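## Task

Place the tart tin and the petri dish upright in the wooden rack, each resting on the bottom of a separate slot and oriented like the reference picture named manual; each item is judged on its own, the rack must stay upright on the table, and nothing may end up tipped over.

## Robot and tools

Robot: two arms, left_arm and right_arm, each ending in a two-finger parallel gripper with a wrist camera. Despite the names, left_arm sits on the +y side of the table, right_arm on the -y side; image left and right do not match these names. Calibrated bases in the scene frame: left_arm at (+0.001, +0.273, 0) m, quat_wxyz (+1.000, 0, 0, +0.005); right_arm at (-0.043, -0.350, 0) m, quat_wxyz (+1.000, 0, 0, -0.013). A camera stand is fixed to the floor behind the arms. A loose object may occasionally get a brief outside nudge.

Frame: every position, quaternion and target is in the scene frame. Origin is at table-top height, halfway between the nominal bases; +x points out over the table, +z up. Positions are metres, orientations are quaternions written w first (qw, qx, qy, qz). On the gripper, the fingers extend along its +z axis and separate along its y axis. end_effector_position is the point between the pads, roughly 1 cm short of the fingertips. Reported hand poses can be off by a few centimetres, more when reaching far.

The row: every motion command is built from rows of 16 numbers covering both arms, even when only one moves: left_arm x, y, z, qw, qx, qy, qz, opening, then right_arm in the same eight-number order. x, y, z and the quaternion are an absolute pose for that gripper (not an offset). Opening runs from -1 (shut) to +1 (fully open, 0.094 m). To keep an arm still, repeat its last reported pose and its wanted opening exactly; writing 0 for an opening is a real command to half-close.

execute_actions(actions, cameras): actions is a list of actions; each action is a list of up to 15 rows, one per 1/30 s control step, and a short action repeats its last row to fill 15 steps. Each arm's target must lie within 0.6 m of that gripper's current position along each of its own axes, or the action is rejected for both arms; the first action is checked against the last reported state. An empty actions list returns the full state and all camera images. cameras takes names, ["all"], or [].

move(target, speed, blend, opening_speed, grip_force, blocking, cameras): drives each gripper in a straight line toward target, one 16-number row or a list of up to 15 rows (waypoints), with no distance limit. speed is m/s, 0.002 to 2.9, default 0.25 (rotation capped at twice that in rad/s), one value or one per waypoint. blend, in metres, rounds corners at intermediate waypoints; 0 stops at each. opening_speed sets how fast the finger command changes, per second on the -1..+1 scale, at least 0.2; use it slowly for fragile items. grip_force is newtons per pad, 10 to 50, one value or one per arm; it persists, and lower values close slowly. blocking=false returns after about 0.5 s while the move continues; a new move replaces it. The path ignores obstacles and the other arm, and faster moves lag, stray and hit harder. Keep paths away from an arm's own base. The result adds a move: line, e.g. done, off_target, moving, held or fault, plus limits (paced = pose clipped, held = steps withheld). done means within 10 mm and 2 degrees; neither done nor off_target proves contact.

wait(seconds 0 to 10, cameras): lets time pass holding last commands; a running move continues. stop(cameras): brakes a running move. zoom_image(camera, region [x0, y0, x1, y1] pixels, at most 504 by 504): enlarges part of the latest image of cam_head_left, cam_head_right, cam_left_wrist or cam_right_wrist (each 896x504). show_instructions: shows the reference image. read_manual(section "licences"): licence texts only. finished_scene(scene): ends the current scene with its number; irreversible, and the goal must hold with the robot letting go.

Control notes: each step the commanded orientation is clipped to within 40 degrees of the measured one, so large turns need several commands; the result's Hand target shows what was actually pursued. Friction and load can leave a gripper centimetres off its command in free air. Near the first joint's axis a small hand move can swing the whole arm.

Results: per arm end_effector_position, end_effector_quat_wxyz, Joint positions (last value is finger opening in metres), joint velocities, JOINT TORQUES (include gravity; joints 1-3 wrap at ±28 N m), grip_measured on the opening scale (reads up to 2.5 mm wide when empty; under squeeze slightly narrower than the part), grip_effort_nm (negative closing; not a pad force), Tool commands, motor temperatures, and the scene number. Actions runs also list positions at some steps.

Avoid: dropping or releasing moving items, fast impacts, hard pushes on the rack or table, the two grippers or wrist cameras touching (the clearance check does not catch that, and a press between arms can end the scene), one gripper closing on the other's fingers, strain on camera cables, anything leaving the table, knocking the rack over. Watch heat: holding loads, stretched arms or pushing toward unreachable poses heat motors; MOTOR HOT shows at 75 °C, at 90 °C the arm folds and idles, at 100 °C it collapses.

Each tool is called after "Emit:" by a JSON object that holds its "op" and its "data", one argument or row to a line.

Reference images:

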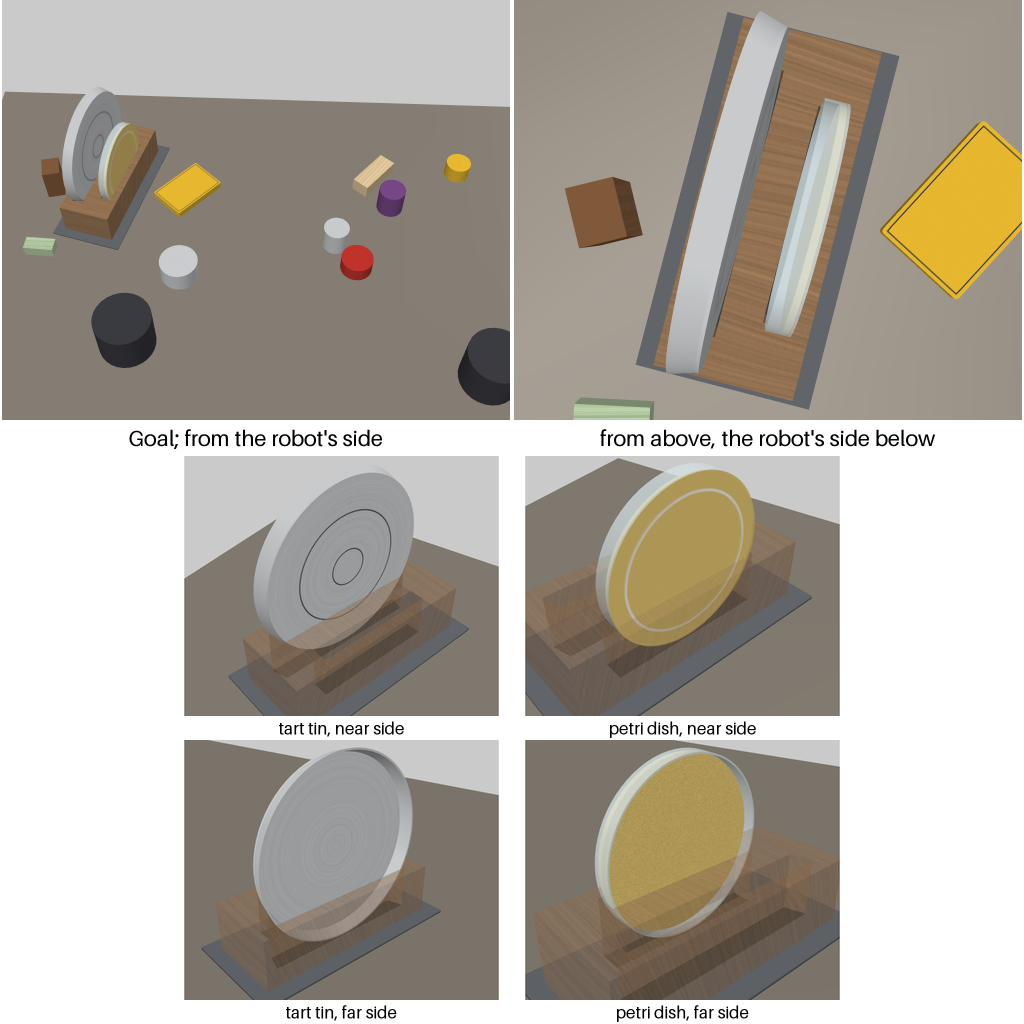

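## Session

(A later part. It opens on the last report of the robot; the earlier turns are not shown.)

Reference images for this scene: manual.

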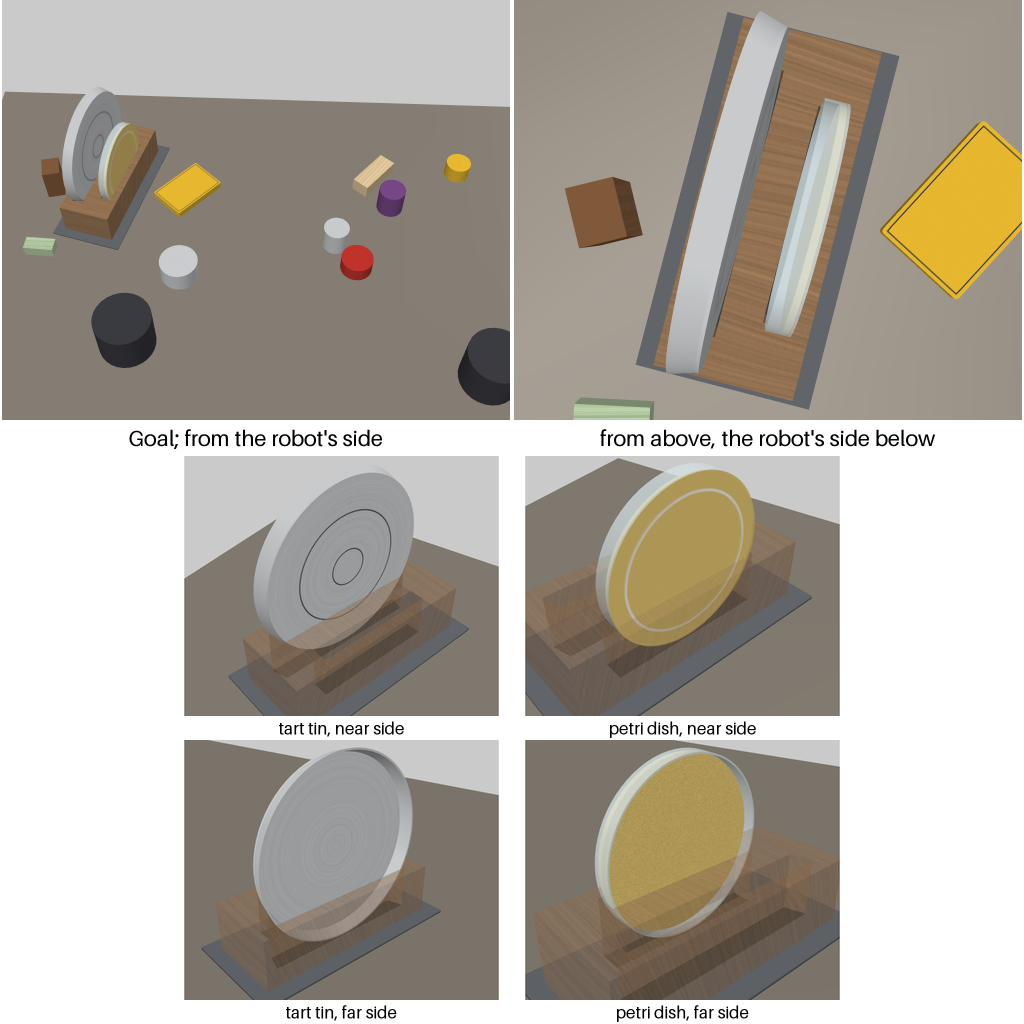

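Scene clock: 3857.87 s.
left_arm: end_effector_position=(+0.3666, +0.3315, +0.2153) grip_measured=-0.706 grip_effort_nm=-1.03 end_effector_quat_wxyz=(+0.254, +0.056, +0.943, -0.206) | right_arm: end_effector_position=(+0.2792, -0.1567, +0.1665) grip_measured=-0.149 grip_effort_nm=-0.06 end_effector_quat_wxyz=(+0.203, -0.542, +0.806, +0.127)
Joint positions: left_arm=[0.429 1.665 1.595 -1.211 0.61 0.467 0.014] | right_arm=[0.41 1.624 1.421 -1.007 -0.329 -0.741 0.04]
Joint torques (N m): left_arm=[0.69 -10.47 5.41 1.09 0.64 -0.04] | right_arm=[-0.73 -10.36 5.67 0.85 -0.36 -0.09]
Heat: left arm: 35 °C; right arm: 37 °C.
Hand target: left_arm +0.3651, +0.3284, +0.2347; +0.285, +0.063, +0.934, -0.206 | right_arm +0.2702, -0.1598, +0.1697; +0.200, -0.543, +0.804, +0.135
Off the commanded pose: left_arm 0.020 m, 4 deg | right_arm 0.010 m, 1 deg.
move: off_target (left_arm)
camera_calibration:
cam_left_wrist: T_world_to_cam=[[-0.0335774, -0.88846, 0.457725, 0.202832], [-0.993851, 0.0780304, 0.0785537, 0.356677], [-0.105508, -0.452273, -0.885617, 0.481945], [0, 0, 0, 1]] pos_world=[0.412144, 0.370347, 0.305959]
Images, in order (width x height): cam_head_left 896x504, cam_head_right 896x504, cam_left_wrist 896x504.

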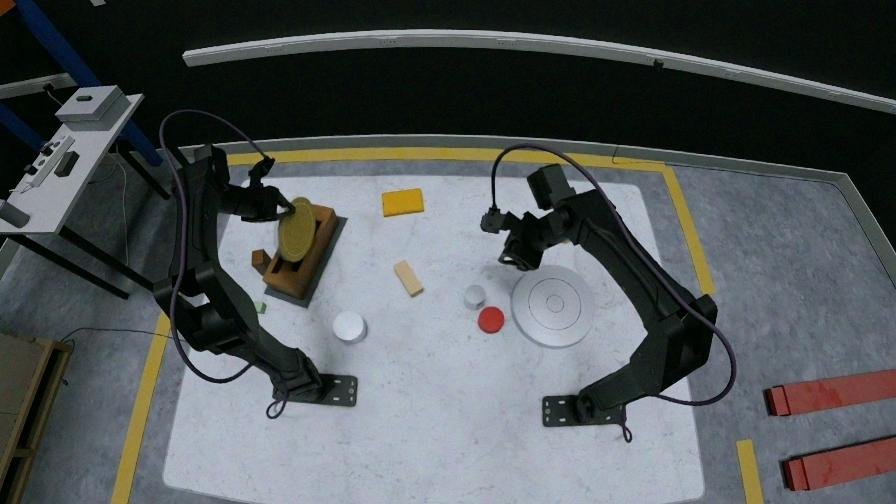

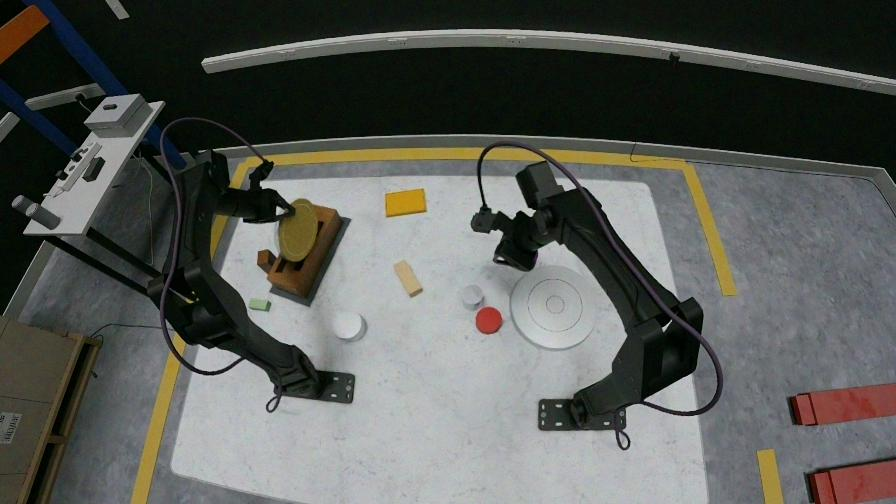

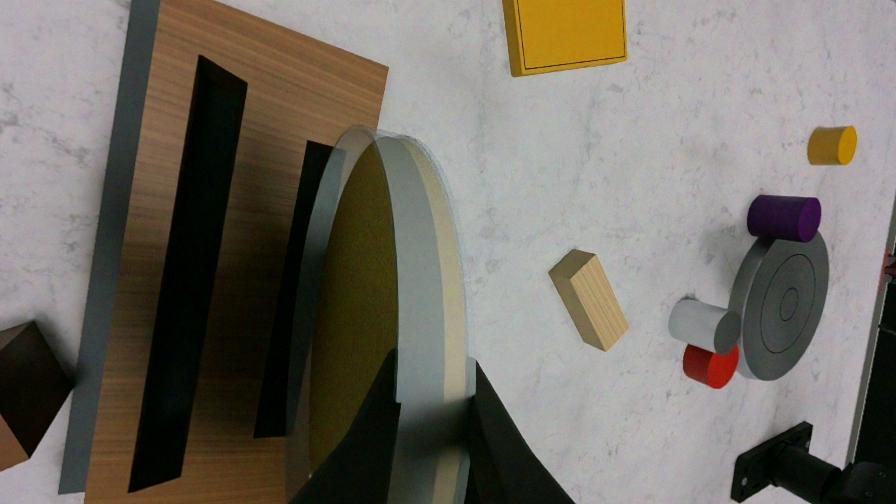

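Emit:
{"op": "move", "data": {
  "target": [0.3655,0.3290,0.209,0.2860,0.0625,0.9337,-0.2065,-0.80,0.27,-0.16,0.17,0.2005,-0.5426,0.8044,0.1353,-0.15],
  "speed": 0.04,
  "cameras": ["cam_head_left","cam_head_right","cam_left_wrist"]
}}

Emit:
{"op": "zoom_image", "data": {
  "camera": "cam_left_wrist",
  "region": [130, 0, 530, 504]
}}

Emit:
{"op": "zoom_image", "data": {
  "camera": "cam_head_left",
  "region": [240, 170, 360, 310]
}}

Emit:
{"op": "zoom_image", "data": {
  "camera": "cam_head_right",
  "region": [240, 170, 360, 310]
}}

Scene clock: 3901.60 s.
left_arm: end_effector_position=(+0.3664, +0.3294, +0.2114) grip_measured=-0.707 grip_effort_nm=-1.03 end_effector_quat_wxyz=(+0.283, +0.062, +0.935, -0.206) | right_arm: end_effector_position=(+0.2792, -0.1567, +0.1665) grip_measured=-0.149 grip_effort_nm=-0.06 end_effector_quat_wxyz=(+0.203, -0.542, +0.806, +0.127)
Joint positions: left_arm=[0.436 1.612 1.496 -1.109 0.639 0.463 0.014] | right_arm=[0.41 1.624 1.421 -1.007 -0.329 -0.741 0.04]
Joint torques (N m): left_arm=[0.23 -6.8 3.86 1.21 0.35 -0.01] | right_arm=[-0.72 -10.35 5.65 0.85 -0.37 -0.09]
Heat: left arm: 36 °C; right arm: 37 °C.
Hand target: left_arm +0.3655, +0.3290, +0.2091; +0.286, +0.063, +0.934, -0.206 | right_arm +0.2702, -0.1598, +0.1697; +0.200, -0.543, +0.804, +0.135
Off the commanded pose: left_arm 0.003 m, 0 deg | right_arm 0.010 m, 1 deg.
move: done
camera_calibration:
cam_left_wrist: T_world_to_cam=[[-0.0605245, -0.886991, 0.457804, 0.212053], [-0.996844, 0.0773152, 0.0180087, 0.371056], [-0.0513687, -0.455269, -0.888871, 0.459418], [0, 0, 0, 1]] pos_world=[0.406319, 0.36856, 0.304602]
Images, in order (width x height): cam_head_left 896x504, cam_head_right 896x504, cam_left_wrist 896x504.

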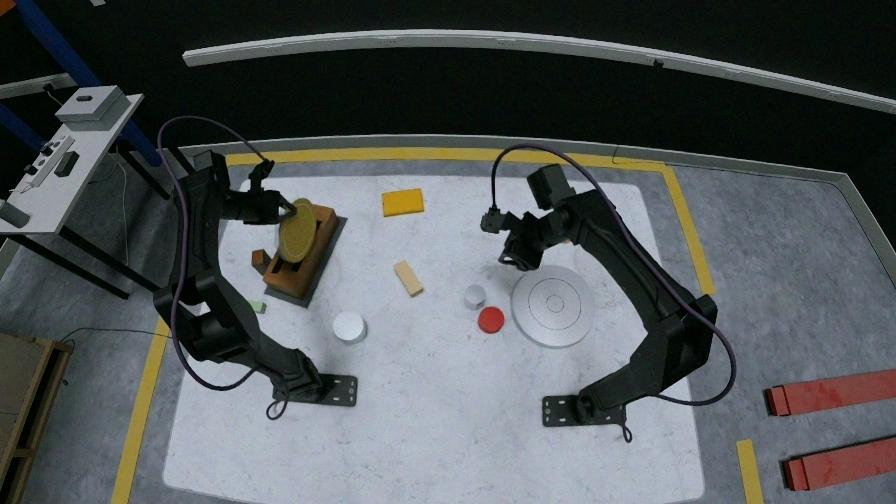

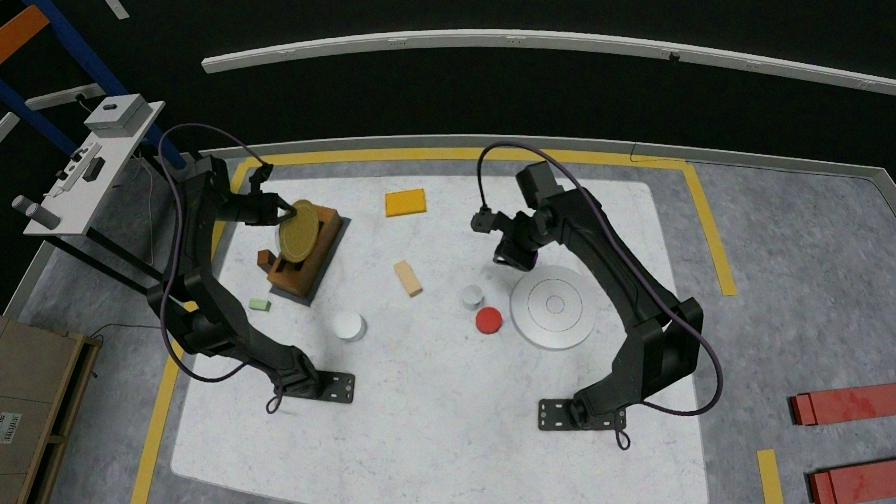

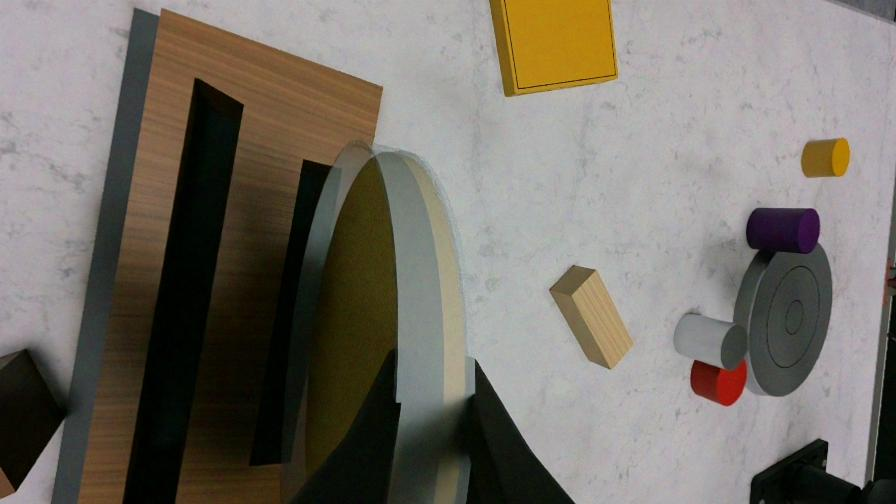

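Scaled by 1.000.

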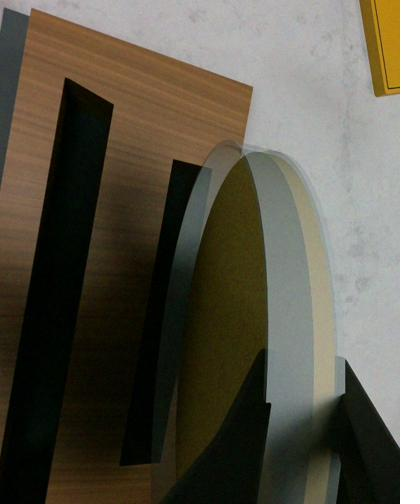

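Scaled by 3.600 from the camera's 896x504 image, which has a finer 1280x720 frame.

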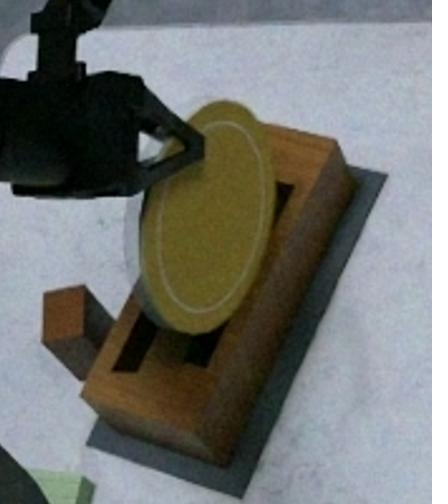

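Scaled by 3.600 from the camera's 896x504 image, which has a finer 1280x720 frame.

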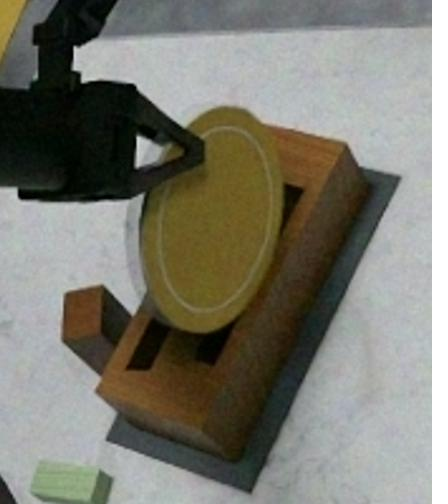

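Emit:
{"op": "move", "data": {
  "target": [0.3662,0.3320,0.219,0.2860,0.0625,0.9337,-0.2065,-0.80,0.27,-0.16,0.17,0.2005,-0.5426,0.8044,0.1353,-0.15],
  "speed": 0.06,
  "cameras": ["cam_head_left","cam_head_right","cam_left_wrist"]
}}

Emit:
{"op": "zoom_image", "data": {
  "camera": "cam_left_wrist",
  "region": [230, 100, 400, 480]
}}

Emit:
{"op": "zoom_image", "data": {
  "camera": "cam_head_left",
  "region": [265, 185, 345, 285]
}}

Emit:
{"op": "zoom_image", "data": {
  "camera": "cam_head_right",
  "region": [265, 185, 345, 285]
}}

Scene clock: 4018.07 s.
left_arm: end_effector_position=(+0.3655, +0.3299, +0.2124) grip_measured=-0.707 grip_effort_nm=-1.03 end_effector_quat_wxyz=(+0.282, +0.059, +0.935, -0.207) | right_arm: end_effector_position=(+0.2792, -0.1567, +0.1665) grip_measured=-0.149 grip_effort_nm=-0.06 end_effector_quat_wxyz=(+0.203, -0.542, +0.806, +0.127)
Joint positions: left_arm=[0.44 1.612 1.5 -1.116 0.641 0.462 0.014] | right_arm=[0.41 1.624 1.421 -1.007 -0.329 -0.741 0.04]
Joint torques (N m): left_arm=[0.61 -5.83 8.14 0.83 0.35 0.09] | right_arm=[-0.73 -10.35 5.67 0.85 -0.36 -0.08]
Heat: left arm: 35 °C; right arm: 37 °C.
Hand target: left_arm +0.3661, +0.3319, +0.2189; +0.286, +0.062, +0.934, -0.206 | right_arm +0.2702, -0.1598, +0.1697; +0.200, -0.543, +0.804, +0.135
Off the commanded pose: left_arm 0.007 m, 1 deg | right_arm 0.010 m, 1 deg.
move: done
camera_calibration:
cam_left_wrist: T_world_to_cam=[[-0.0568676, -0.885501, 0.461145, 0.209536], [-0.997019, 0.0744911, 0.0200889, 0.37065], [-0.0521399, -0.458628, -0.887097, 0.461466], [0, 0, 0, 1]] pos_world=[0.405521, 0.369575, 0.305293]
Images, in order (width x height): cam_head_left 896x504, cam_head_right 896x504, cam_left_wrist 896x504.

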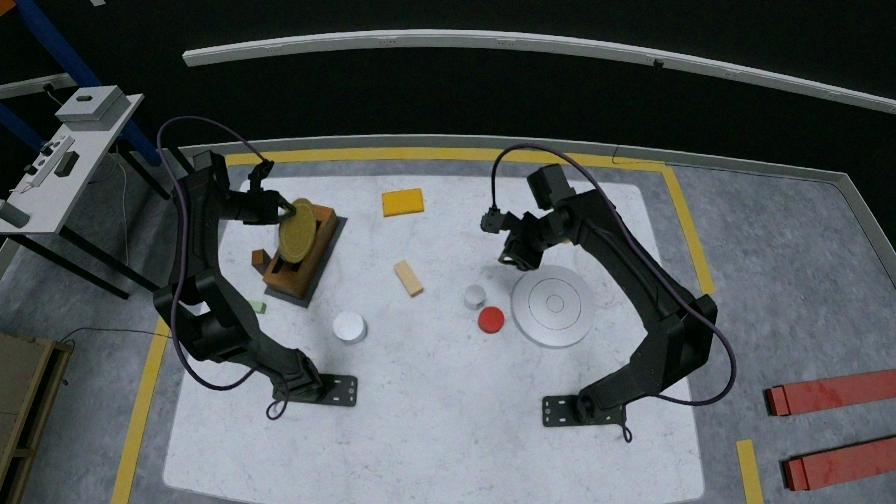

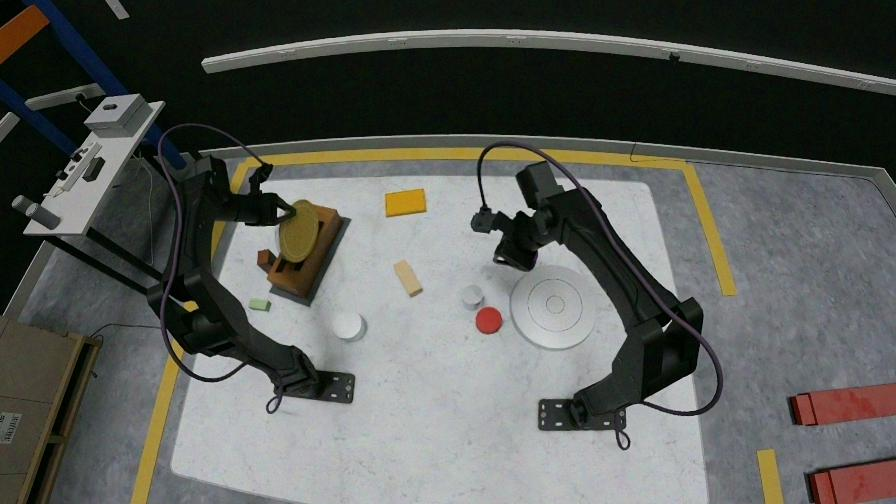

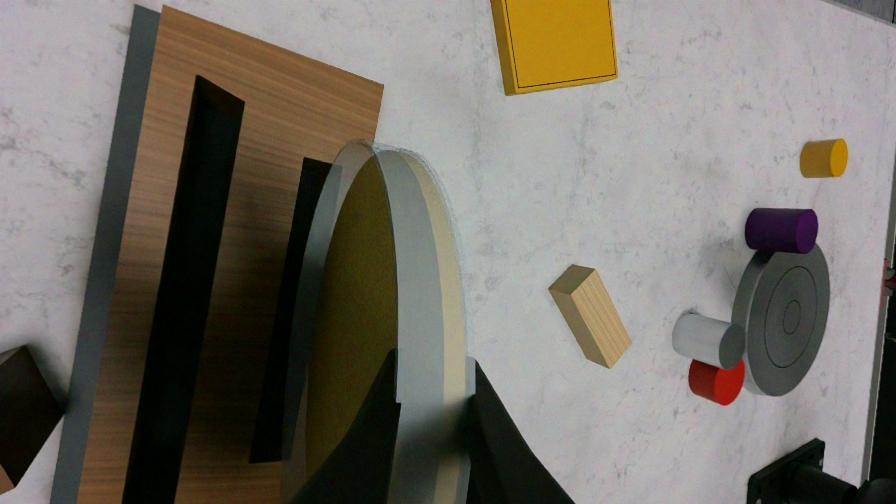

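Scaled by 1.326 from the camera's 896x504 image, which has a finer 1280x720 frame.

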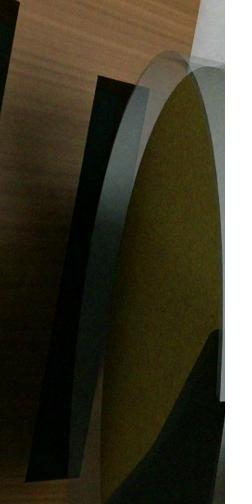

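Scaled by 5.040 from the camera's 896x504 image, which has a finer 1280x720 frame.

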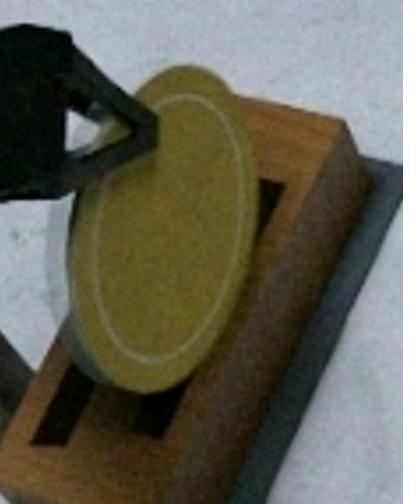

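Scaled by 5.040 from the camera's 896x504 image, which has a finer 1280x720 frame.

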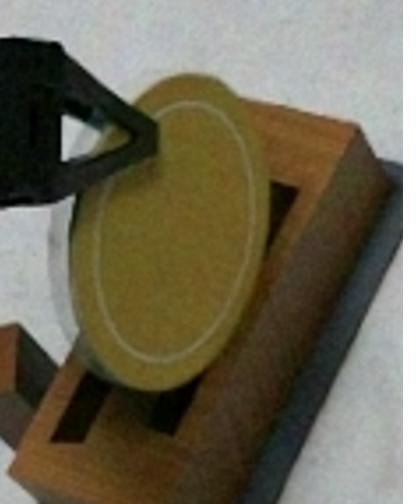

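Emit:
{"op": "move", "data": {
  "target": [
    [0.3678,0.3365,0.245,0.2860,0.0625,0.9337,-0.2065,-0.80,0.27,-0.16,0.17,0.2005,-0.5426,0.8044,0.1353,-0.15],
    [0.3678,0.3360,0.222,0.2860,0.0625,0.9337,-0.2065,-0.80,0.27,-0.16,0.17,0.2005,-0.5426,0.8044,0.1353,-0.15]
  ],
  "speed": 0.06,
  "cameras": ["cam_head_left","cam_head_right","cam_left_wrist"]
}}

Emit:
{"op": "zoom_image", "data": {
  "camera": "cam_left_wrist",
  "region": [230, 100, 400, 480]
}}

Emit:
{"op": "zoom_image", "data": {
  "camera": "cam_head_left",
  "region": [265, 185, 345, 285]
}}

Scene clock: 4066.07 s.
left_arm: end_effector_position=(+0.3657, +0.3356, +0.2159) grip_measured=-0.707 grip_effort_nm=-1.03 end_effector_quat_wxyz=(+0.271, +0.055, +0.939, -0.207) | right_arm: end_effector_position=(+0.2792, -0.1567, +0.1665) grip_measured=-0.149 grip_effort_nm=-0.06 end_effector_quat_wxyz=(+0.203, -0.542, +0.806, +0.127)
Joint positions: left_arm=[0.45 1.643 1.559 -1.174 0.632 0.474 0.014] | right_arm=[0.41 1.624 1.421 -1.007 -0.329 -0.741 0.04]
Joint torques (N m): left_arm=[0.54 -7.19 5.56 1.11 0.48 0.1] | right_arm=[-0.77 -10.37 5.68 0.86 -0.37 -0.08]
Heat: left arm: 34 °C; right arm: 37 °C.
Hand target: left_arm +0.3677, +0.3360, +0.2221; +0.286, +0.063, +0.934, -0.206 | right_arm +0.2702, -0.1598, +0.1697; +0.200, -0.543, +0.804, +0.135
Off the commanded pose: left_arm 0.006 m, 2 deg | right_arm 0.010 m, 1 deg.
move: done
camera_calibration:
cam_left_wrist: T_world_to_cam=[[-0.0409181, -0.886118, 0.46165, 0.207187], [-0.996519, 0.0697788, 0.0456116, 0.36625], [-0.0726306, -0.458176, -0.885889, 0.474358], [0, 0, 0, 1]] pos_world=[0.407905, 0.375376, 0.307875]
Images, in order (width x height): cam_head_left 896x504, cam_head_right 896x504, cam_left_wrist 896x504.

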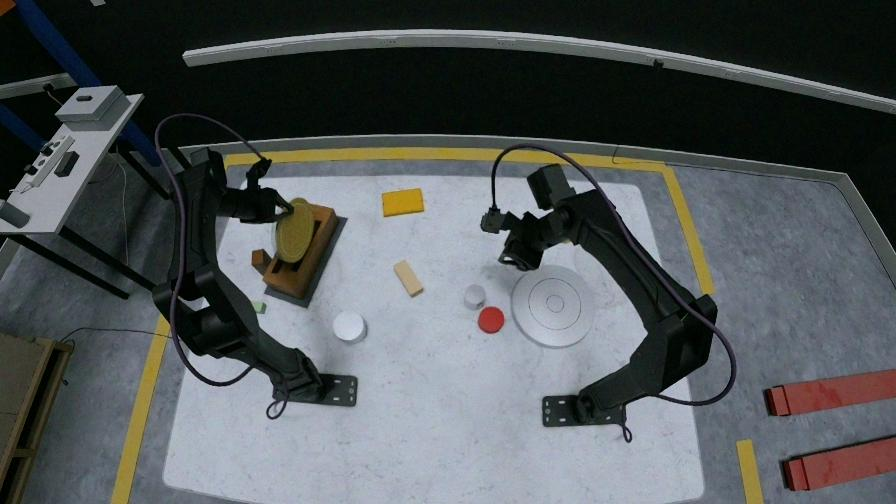

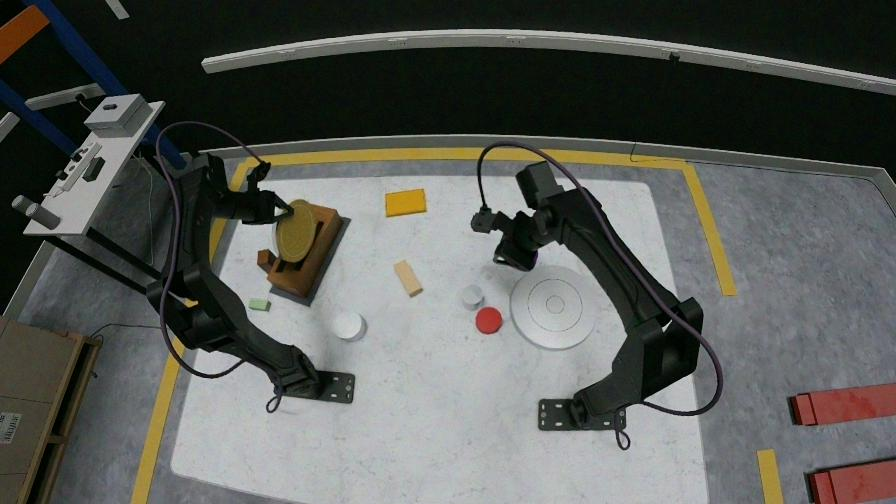

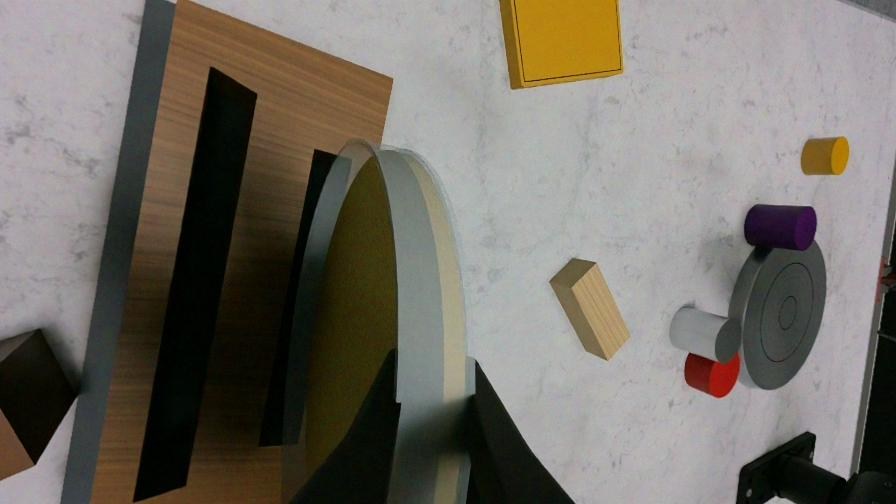

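Scaled by 1.326 from the camera's 896x504 image, which has a finer 1280x720 frame.

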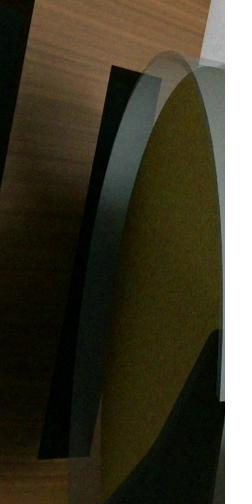

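Scaled by 5.040 from the camera's 896x504 image, which has a finer 1280x720 frame.

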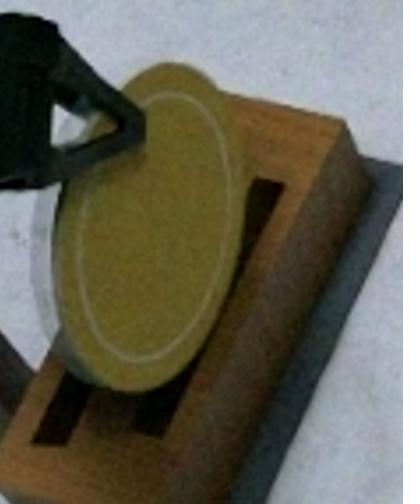

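Emit:
{"op": "move", "data": {
  "target": [0.3685,0.3362,0.200,0.2860,0.0625,0.9337,-0.2065,-0.80,0.27,-0.16,0.17,0.2005,-0.5426,0.8044,0.1353,-0.15],
  "speed": 0.04,
  "cameras": ["cam_head_left","cam_head_right","cam_left_wrist"]
}}

Emit:
{"op": "zoom_image", "data": {
  "camera": "cam_left_wrist",
  "region": [230, 100, 400, 480]
}}

Emit:
{"op": "zoom_image", "data": {
  "camera": "cam_head_left",
  "region": [265, 185, 345, 285]
}}

Scene clock: 4081.97 s.
left_arm: end_effector_position=(+0.3746, +0.3348, +0.2085) grip_measured=-0.710 grip_effort_nm=-1.03 end_effector_quat_wxyz=(+0.298, +0.064, +0.929, -0.212) | right_arm: end_effector_position=(+0.2792, -0.1567, +0.1665) grip_measured=-0.149 grip_effort_nm=-0.06 end_effector_quat_wxyz=(+0.203, -0.542, +0.806, +0.127)
Joint positions: left_arm=[0.452 1.631 1.487 -1.064 0.67 0.474 0.014] | right_arm=[0.41 1.624 1.421 -1.007 -0.329 -0.741 0.04]
Joint torques (N m): left_arm=[0.28 -6.78 3.7 1.01 0.1 0.1] | right_arm=[-0.73 -10.37 5.67 0.85 -0.37 -0.09]
Heat: left arm: 34 °C; right arm: 37 °C.
Hand target: left_arm +0.3685, +0.3361, +0.2001; +0.286, +0.063, +0.934, -0.207 | right_arm +0.2702, -0.1598, +0.1697; +0.200, -0.543, +0.804, +0.135
Off the commanded pose: left_arm 0.011 m, 2 deg | right_arm 0.010 m, 1 deg.
move: off_target (left_arm)
camera_calibration:
cam_left_wrist: T_world_to_cam=[[-0.0782408, -0.880561, 0.46743, 0.221161], [-0.996643, 0.0804234, -0.0153187, 0.384689], [-0.0241032, -0.467059, -0.883898, 0.452404], [0, 0, 0, 1]] pos_world=[0.411606, 0.375107, 0.302395]
Images, in order (width x height): cam_head_left 896x504, cam_head_right 896x504, cam_left_wrist 896x504.

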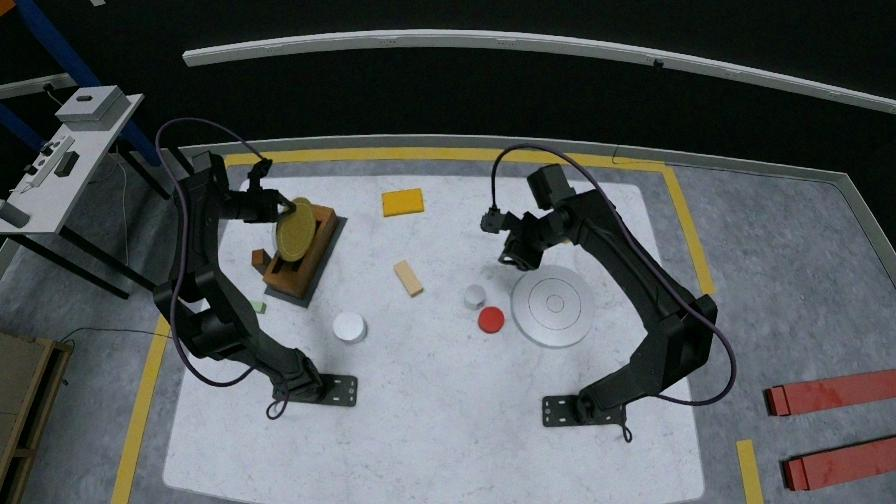

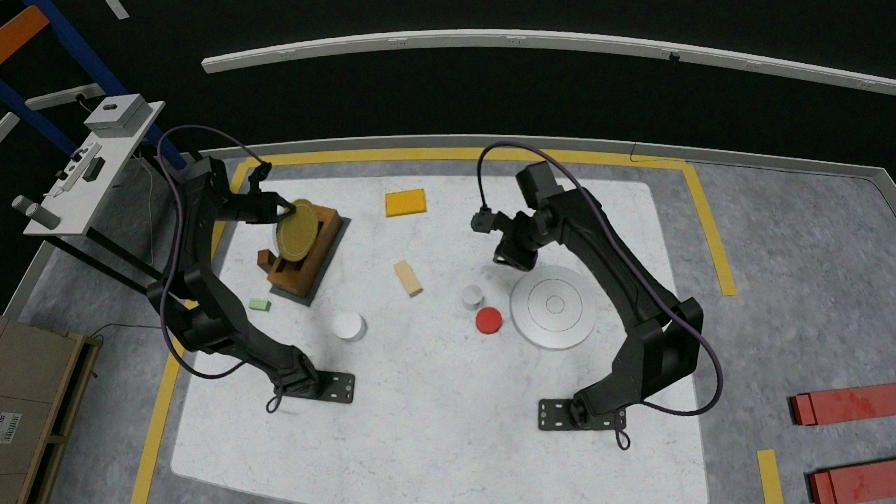

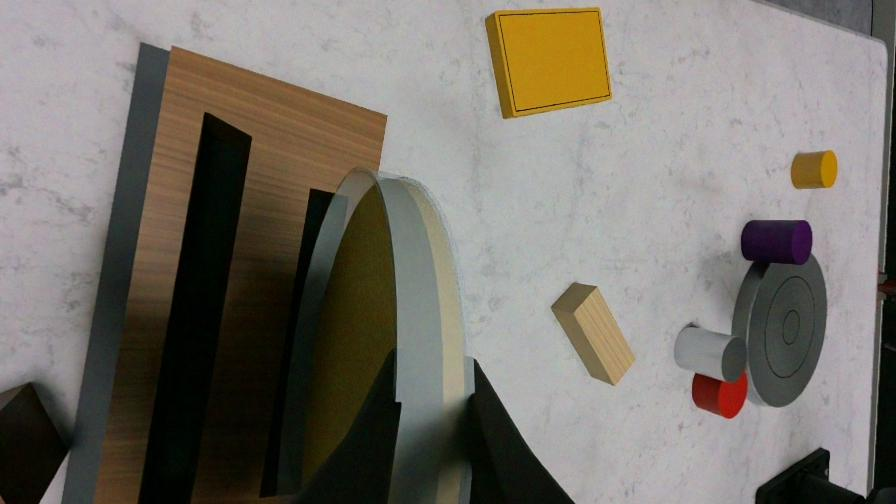

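Scaled by 1.326 from the camera's 896x504 image, which has a finer 1280x720 frame.

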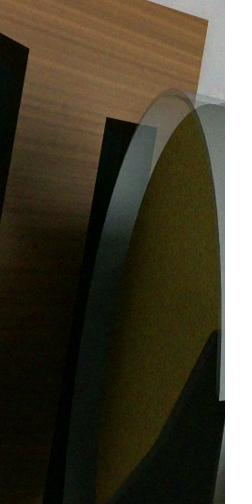

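Scaled by 5.040 from the camera's 896x504 image, which has a finer 1280x720 frame.

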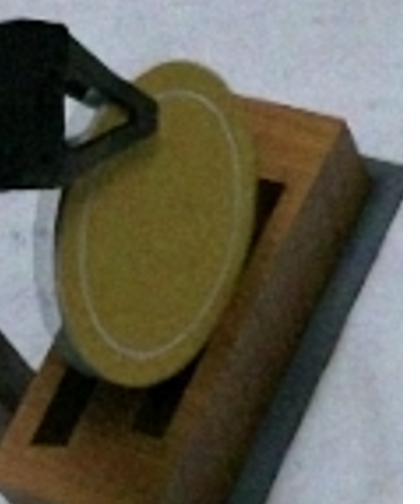

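Emit:
{"op": "move", "data": {
  "target": [
    [0.3685,0.3390,0.235,0.2860,0.0625,0.9337,-0.2065,-0.80,0.27,-0.16,0.17,0.2005,-0.5426,0.8044,0.1353,-0.15],
    [0.3680,0.3393,0.218,0.2860,0.0625,0.9337,-0.2065,-0.80,0.27,-0.16,0.17,0.2005,-0.5426,0.8044,0.1353,-0.15]
  ],
  "speed": 0.06,
  "cameras": ["cam_head_left","cam_head_right","cam_left_wrist"]
}}

Emit:
{"op": "zoom_image", "data": {
  "camera": "cam_left_wrist",
  "region": [230, 100, 400, 480]
}}

Emit:
{"op": "zoom_image", "data": {
  "camera": "cam_head_left",
  "region": [265, 185, 345, 285]
}}

Emit:
{"op": "zoom_image", "data": {
  "camera": "cam_head_right",
  "region": [265, 185, 345, 285]
}}

Scene clock: 4159.73 s.
left_arm: end_effector_position=(+0.3657, +0.3374, +0.2141) grip_measured=-0.710 grip_effort_nm=-1.03 end_effector_quat_wxyz=(+0.273, +0.057, +0.938, -0.207) | right_arm: end_effector_position=(+0.2792, -0.1567, +0.1665) grip_measured=-0.149 grip_effort_nm=-0.06 end_effector_quat_wxyz=(+0.203, -0.542, +0.806, +0.127)
Joint positions: left_arm=[0.456 1.642 1.549 -1.164 0.636 0.483 0.014] | right_arm=[0.41 1.624 1.421 -1.007 -0.329 -0.741 0.04]
Joint torques (N m): left_arm=[0.81 -6.67 5.61 1.14 0.47 0.11] | right_arm=[-0.73 -10.4 5.68 0.85 -0.36 -0.09]
Heat: left arm: 33 °C; right arm: 37 °C.
Hand target: left_arm +0.3679, +0.3393, +0.2181; +0.286, +0.062, +0.934, -0.206 | right_arm +0.2702, -0.1598, +0.1697; +0.200, -0.543, +0.804, +0.135
Off the commanded pose: left_arm 0.005 m, 2 deg | right_arm 0.010 m, 1 deg.
move: done
camera_calibration:
cam_left_wrist: T_world_to_cam=[[-0.0457857, -0.886695, 0.460083, 0.211904], [-0.996602, 0.0721098, 0.0397954, 0.36664], [-0.0684629, -0.456698, -0.886984, 0.471674], [0, 0, 0, 1]] pos_world=[0.407389, 0.376868, 0.306283]
Images, in order (width x height): cam_head_left 896x504, cam_head_right 896x504, cam_left_wrist 896x504.

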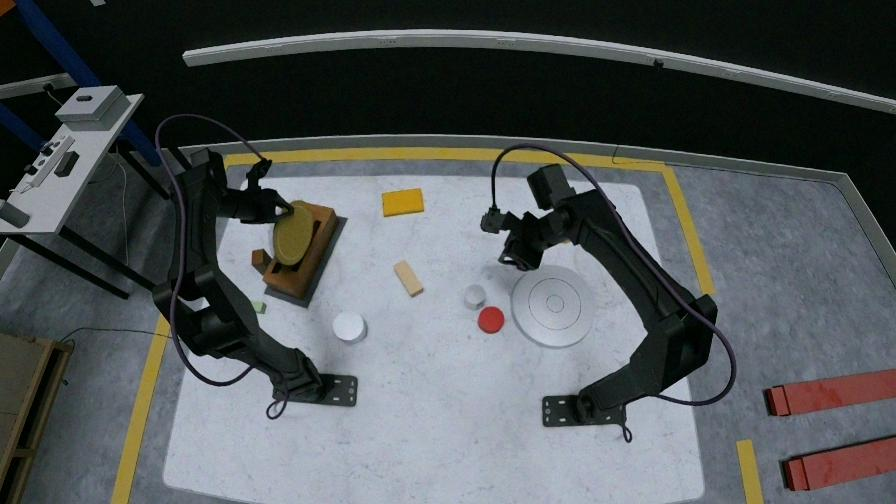

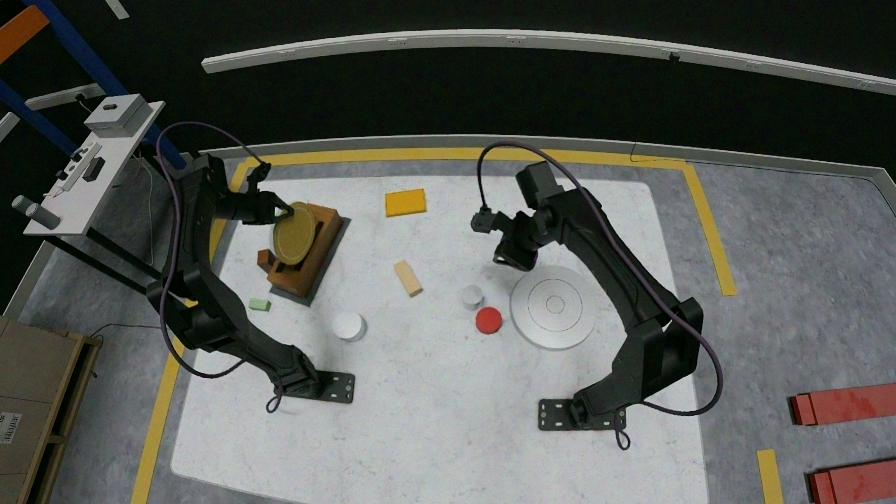

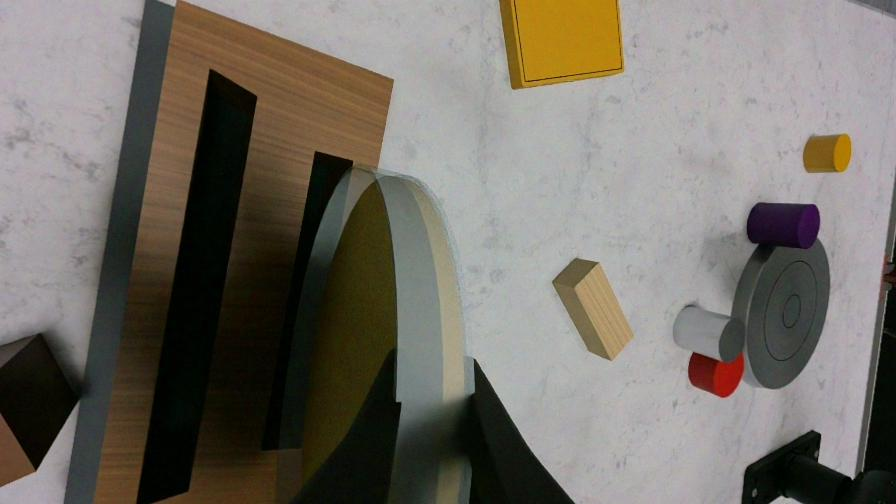

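Scaled by 1.326 from the camera's 896x504 image, which has a finer 1280x720 frame.

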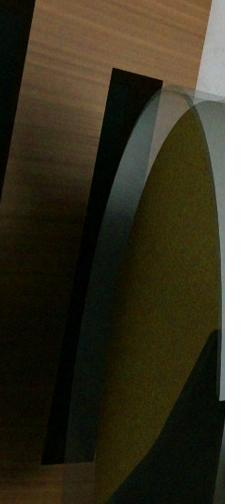

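Scaled by 5.040 from the camera's 896x504 image, which has a finer 1280x720 frame.

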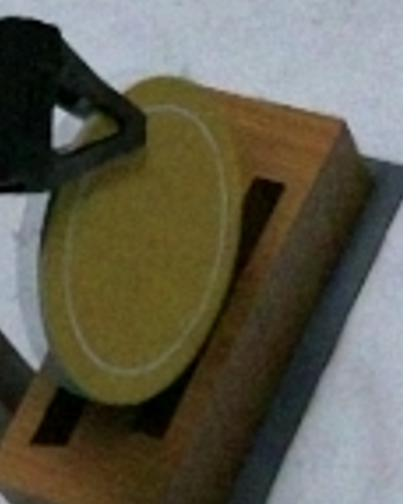

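Scaled by 5.040 from the camera's 896x504 image, which has a finer 1280x720 frame.

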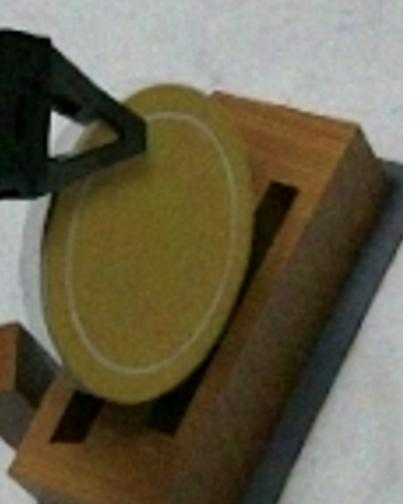

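Emit:
{"op": "zoom_image", "data": {
  "camera": "cam_head_left",
  "region": [268, 195, 318, 270]
}}

Emit:
{"op": "zoom_image", "data": {
  "camera": "cam_head_right",
  "region": [268, 195, 318, 270]
}}

Scaled by 6.720 from the camera's 896x504 image, which has a finer 1280x720 frame.

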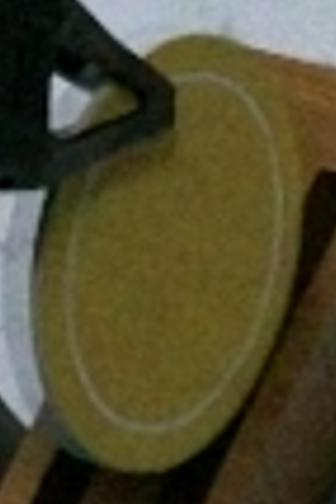

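Scaled by 6.720 from the camera's 896x504 image, which has a finer 1280x720 frame.

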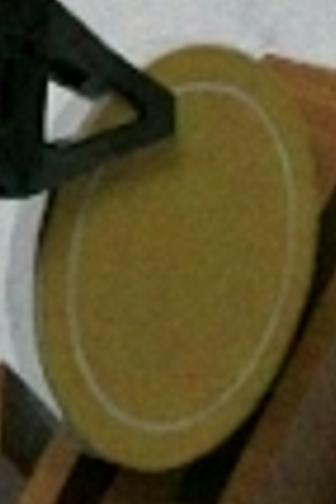

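Emit:
{"op": "move", "data": {
  "target": [
    [0.3715,0.3330,0.240,0.2907,0.0725,0.9372,-0.1782,-0.80,0.27,-0.16,0.17,0.2005,-0.5426,0.8044,0.1353,-0.15],
    [0.3720,0.3330,0.222,0.2907,0.0725,0.9372,-0.1782,-0.80,0.27,-0.16,0.17,0.2005,-0.5426,0.8044,0.1353,-0.15]
  ],
  "speed": 0.06,
  "cameras": ["cam_head_left","cam_left_wrist"]
}}

Emit:
{"op": "zoom_image", "data": {
  "camera": "cam_left_wrist",
  "region": [230, 100, 400, 480]
}}

Emit:
{"op": "zoom_image", "data": {
  "camera": "cam_head_left",
  "region": [268, 195, 318, 270]
}}

Scene clock: 4256.67 s.
left_arm: end_effector_position=(+0.3711, +0.3366, +0.2105) grip_measured=-0.710 grip_effort_nm=-1.03 end_effector_quat_wxyz=(+0.270, +0.064, +0.943, -0.183) | right_arm: end_effector_position=(+0.2792, -0.1567, +0.1665) grip_measured=-0.149 grip_effort_nm=-0.06 end_effector_quat_wxyz=(+0.203, -0.542, +0.806, +0.127)
Joint positions: left_arm=[0.426 1.642 1.547 -1.134 0.583 0.469 0.014] | right_arm=[0.41 1.624 1.421 -1.007 -0.329 -0.741 0.04]
Joint torques (N m): left_arm=[-0.49 -9.02 5.18 1.23 0.34 -0.05] | right_arm=[-0.77 -10.37 5.7 0.85 -0.38 -0.1]
Heat: left arm: 33 °C; right arm: 37 °C.
Hand target: left_arm +0.3718, +0.3329, +0.2221; +0.291, +0.073, +0.937, -0.178 | right_arm +0.2702, -0.1598, +0.1697; +0.200, -0.543, +0.804, +0.135
Off the commanded pose: left_arm 0.012 m, 3 deg | right_arm 0.010 m, 1 deg.
move: off_target (left_arm)
camera_calibration:
cam_left_wrist: T_world_to_cam=[[-0.0469083, -0.908749, 0.414699, 0.230464], [-0.996367, 0.0721071, 0.0453085, 0.371027], [-0.0710767, -0.411067, -0.90883, 0.458799], [0, 0, 0, 1]] pos_world=[0.4131, 0.371277, 0.304587]
Images, in order (width x height): cam_head_left 896x504, cam_left_wrist 896x504.

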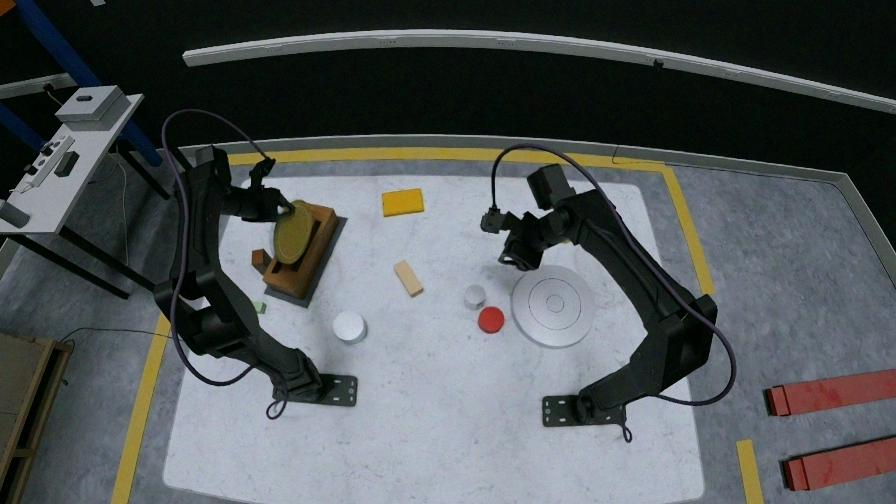

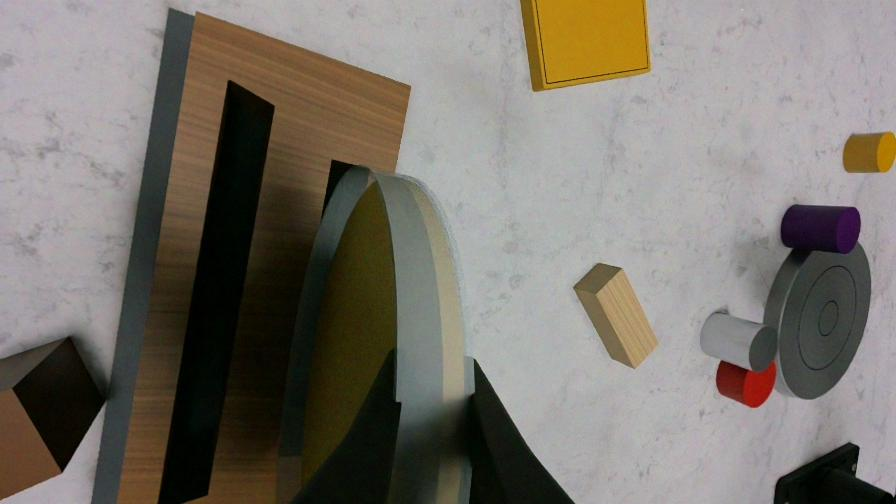

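Scaled by 1.326 from the camera's 896x504 image, which has a finer 1280x720 frame.

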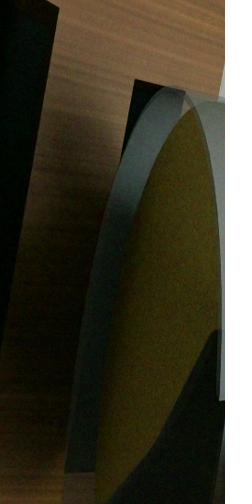

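Scaled by 6.720 from the camera's 896x504 image, which has a finer 1280x720 frame.

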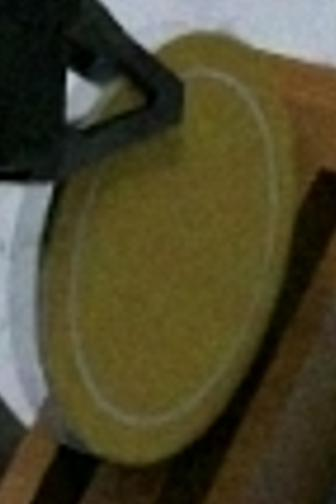

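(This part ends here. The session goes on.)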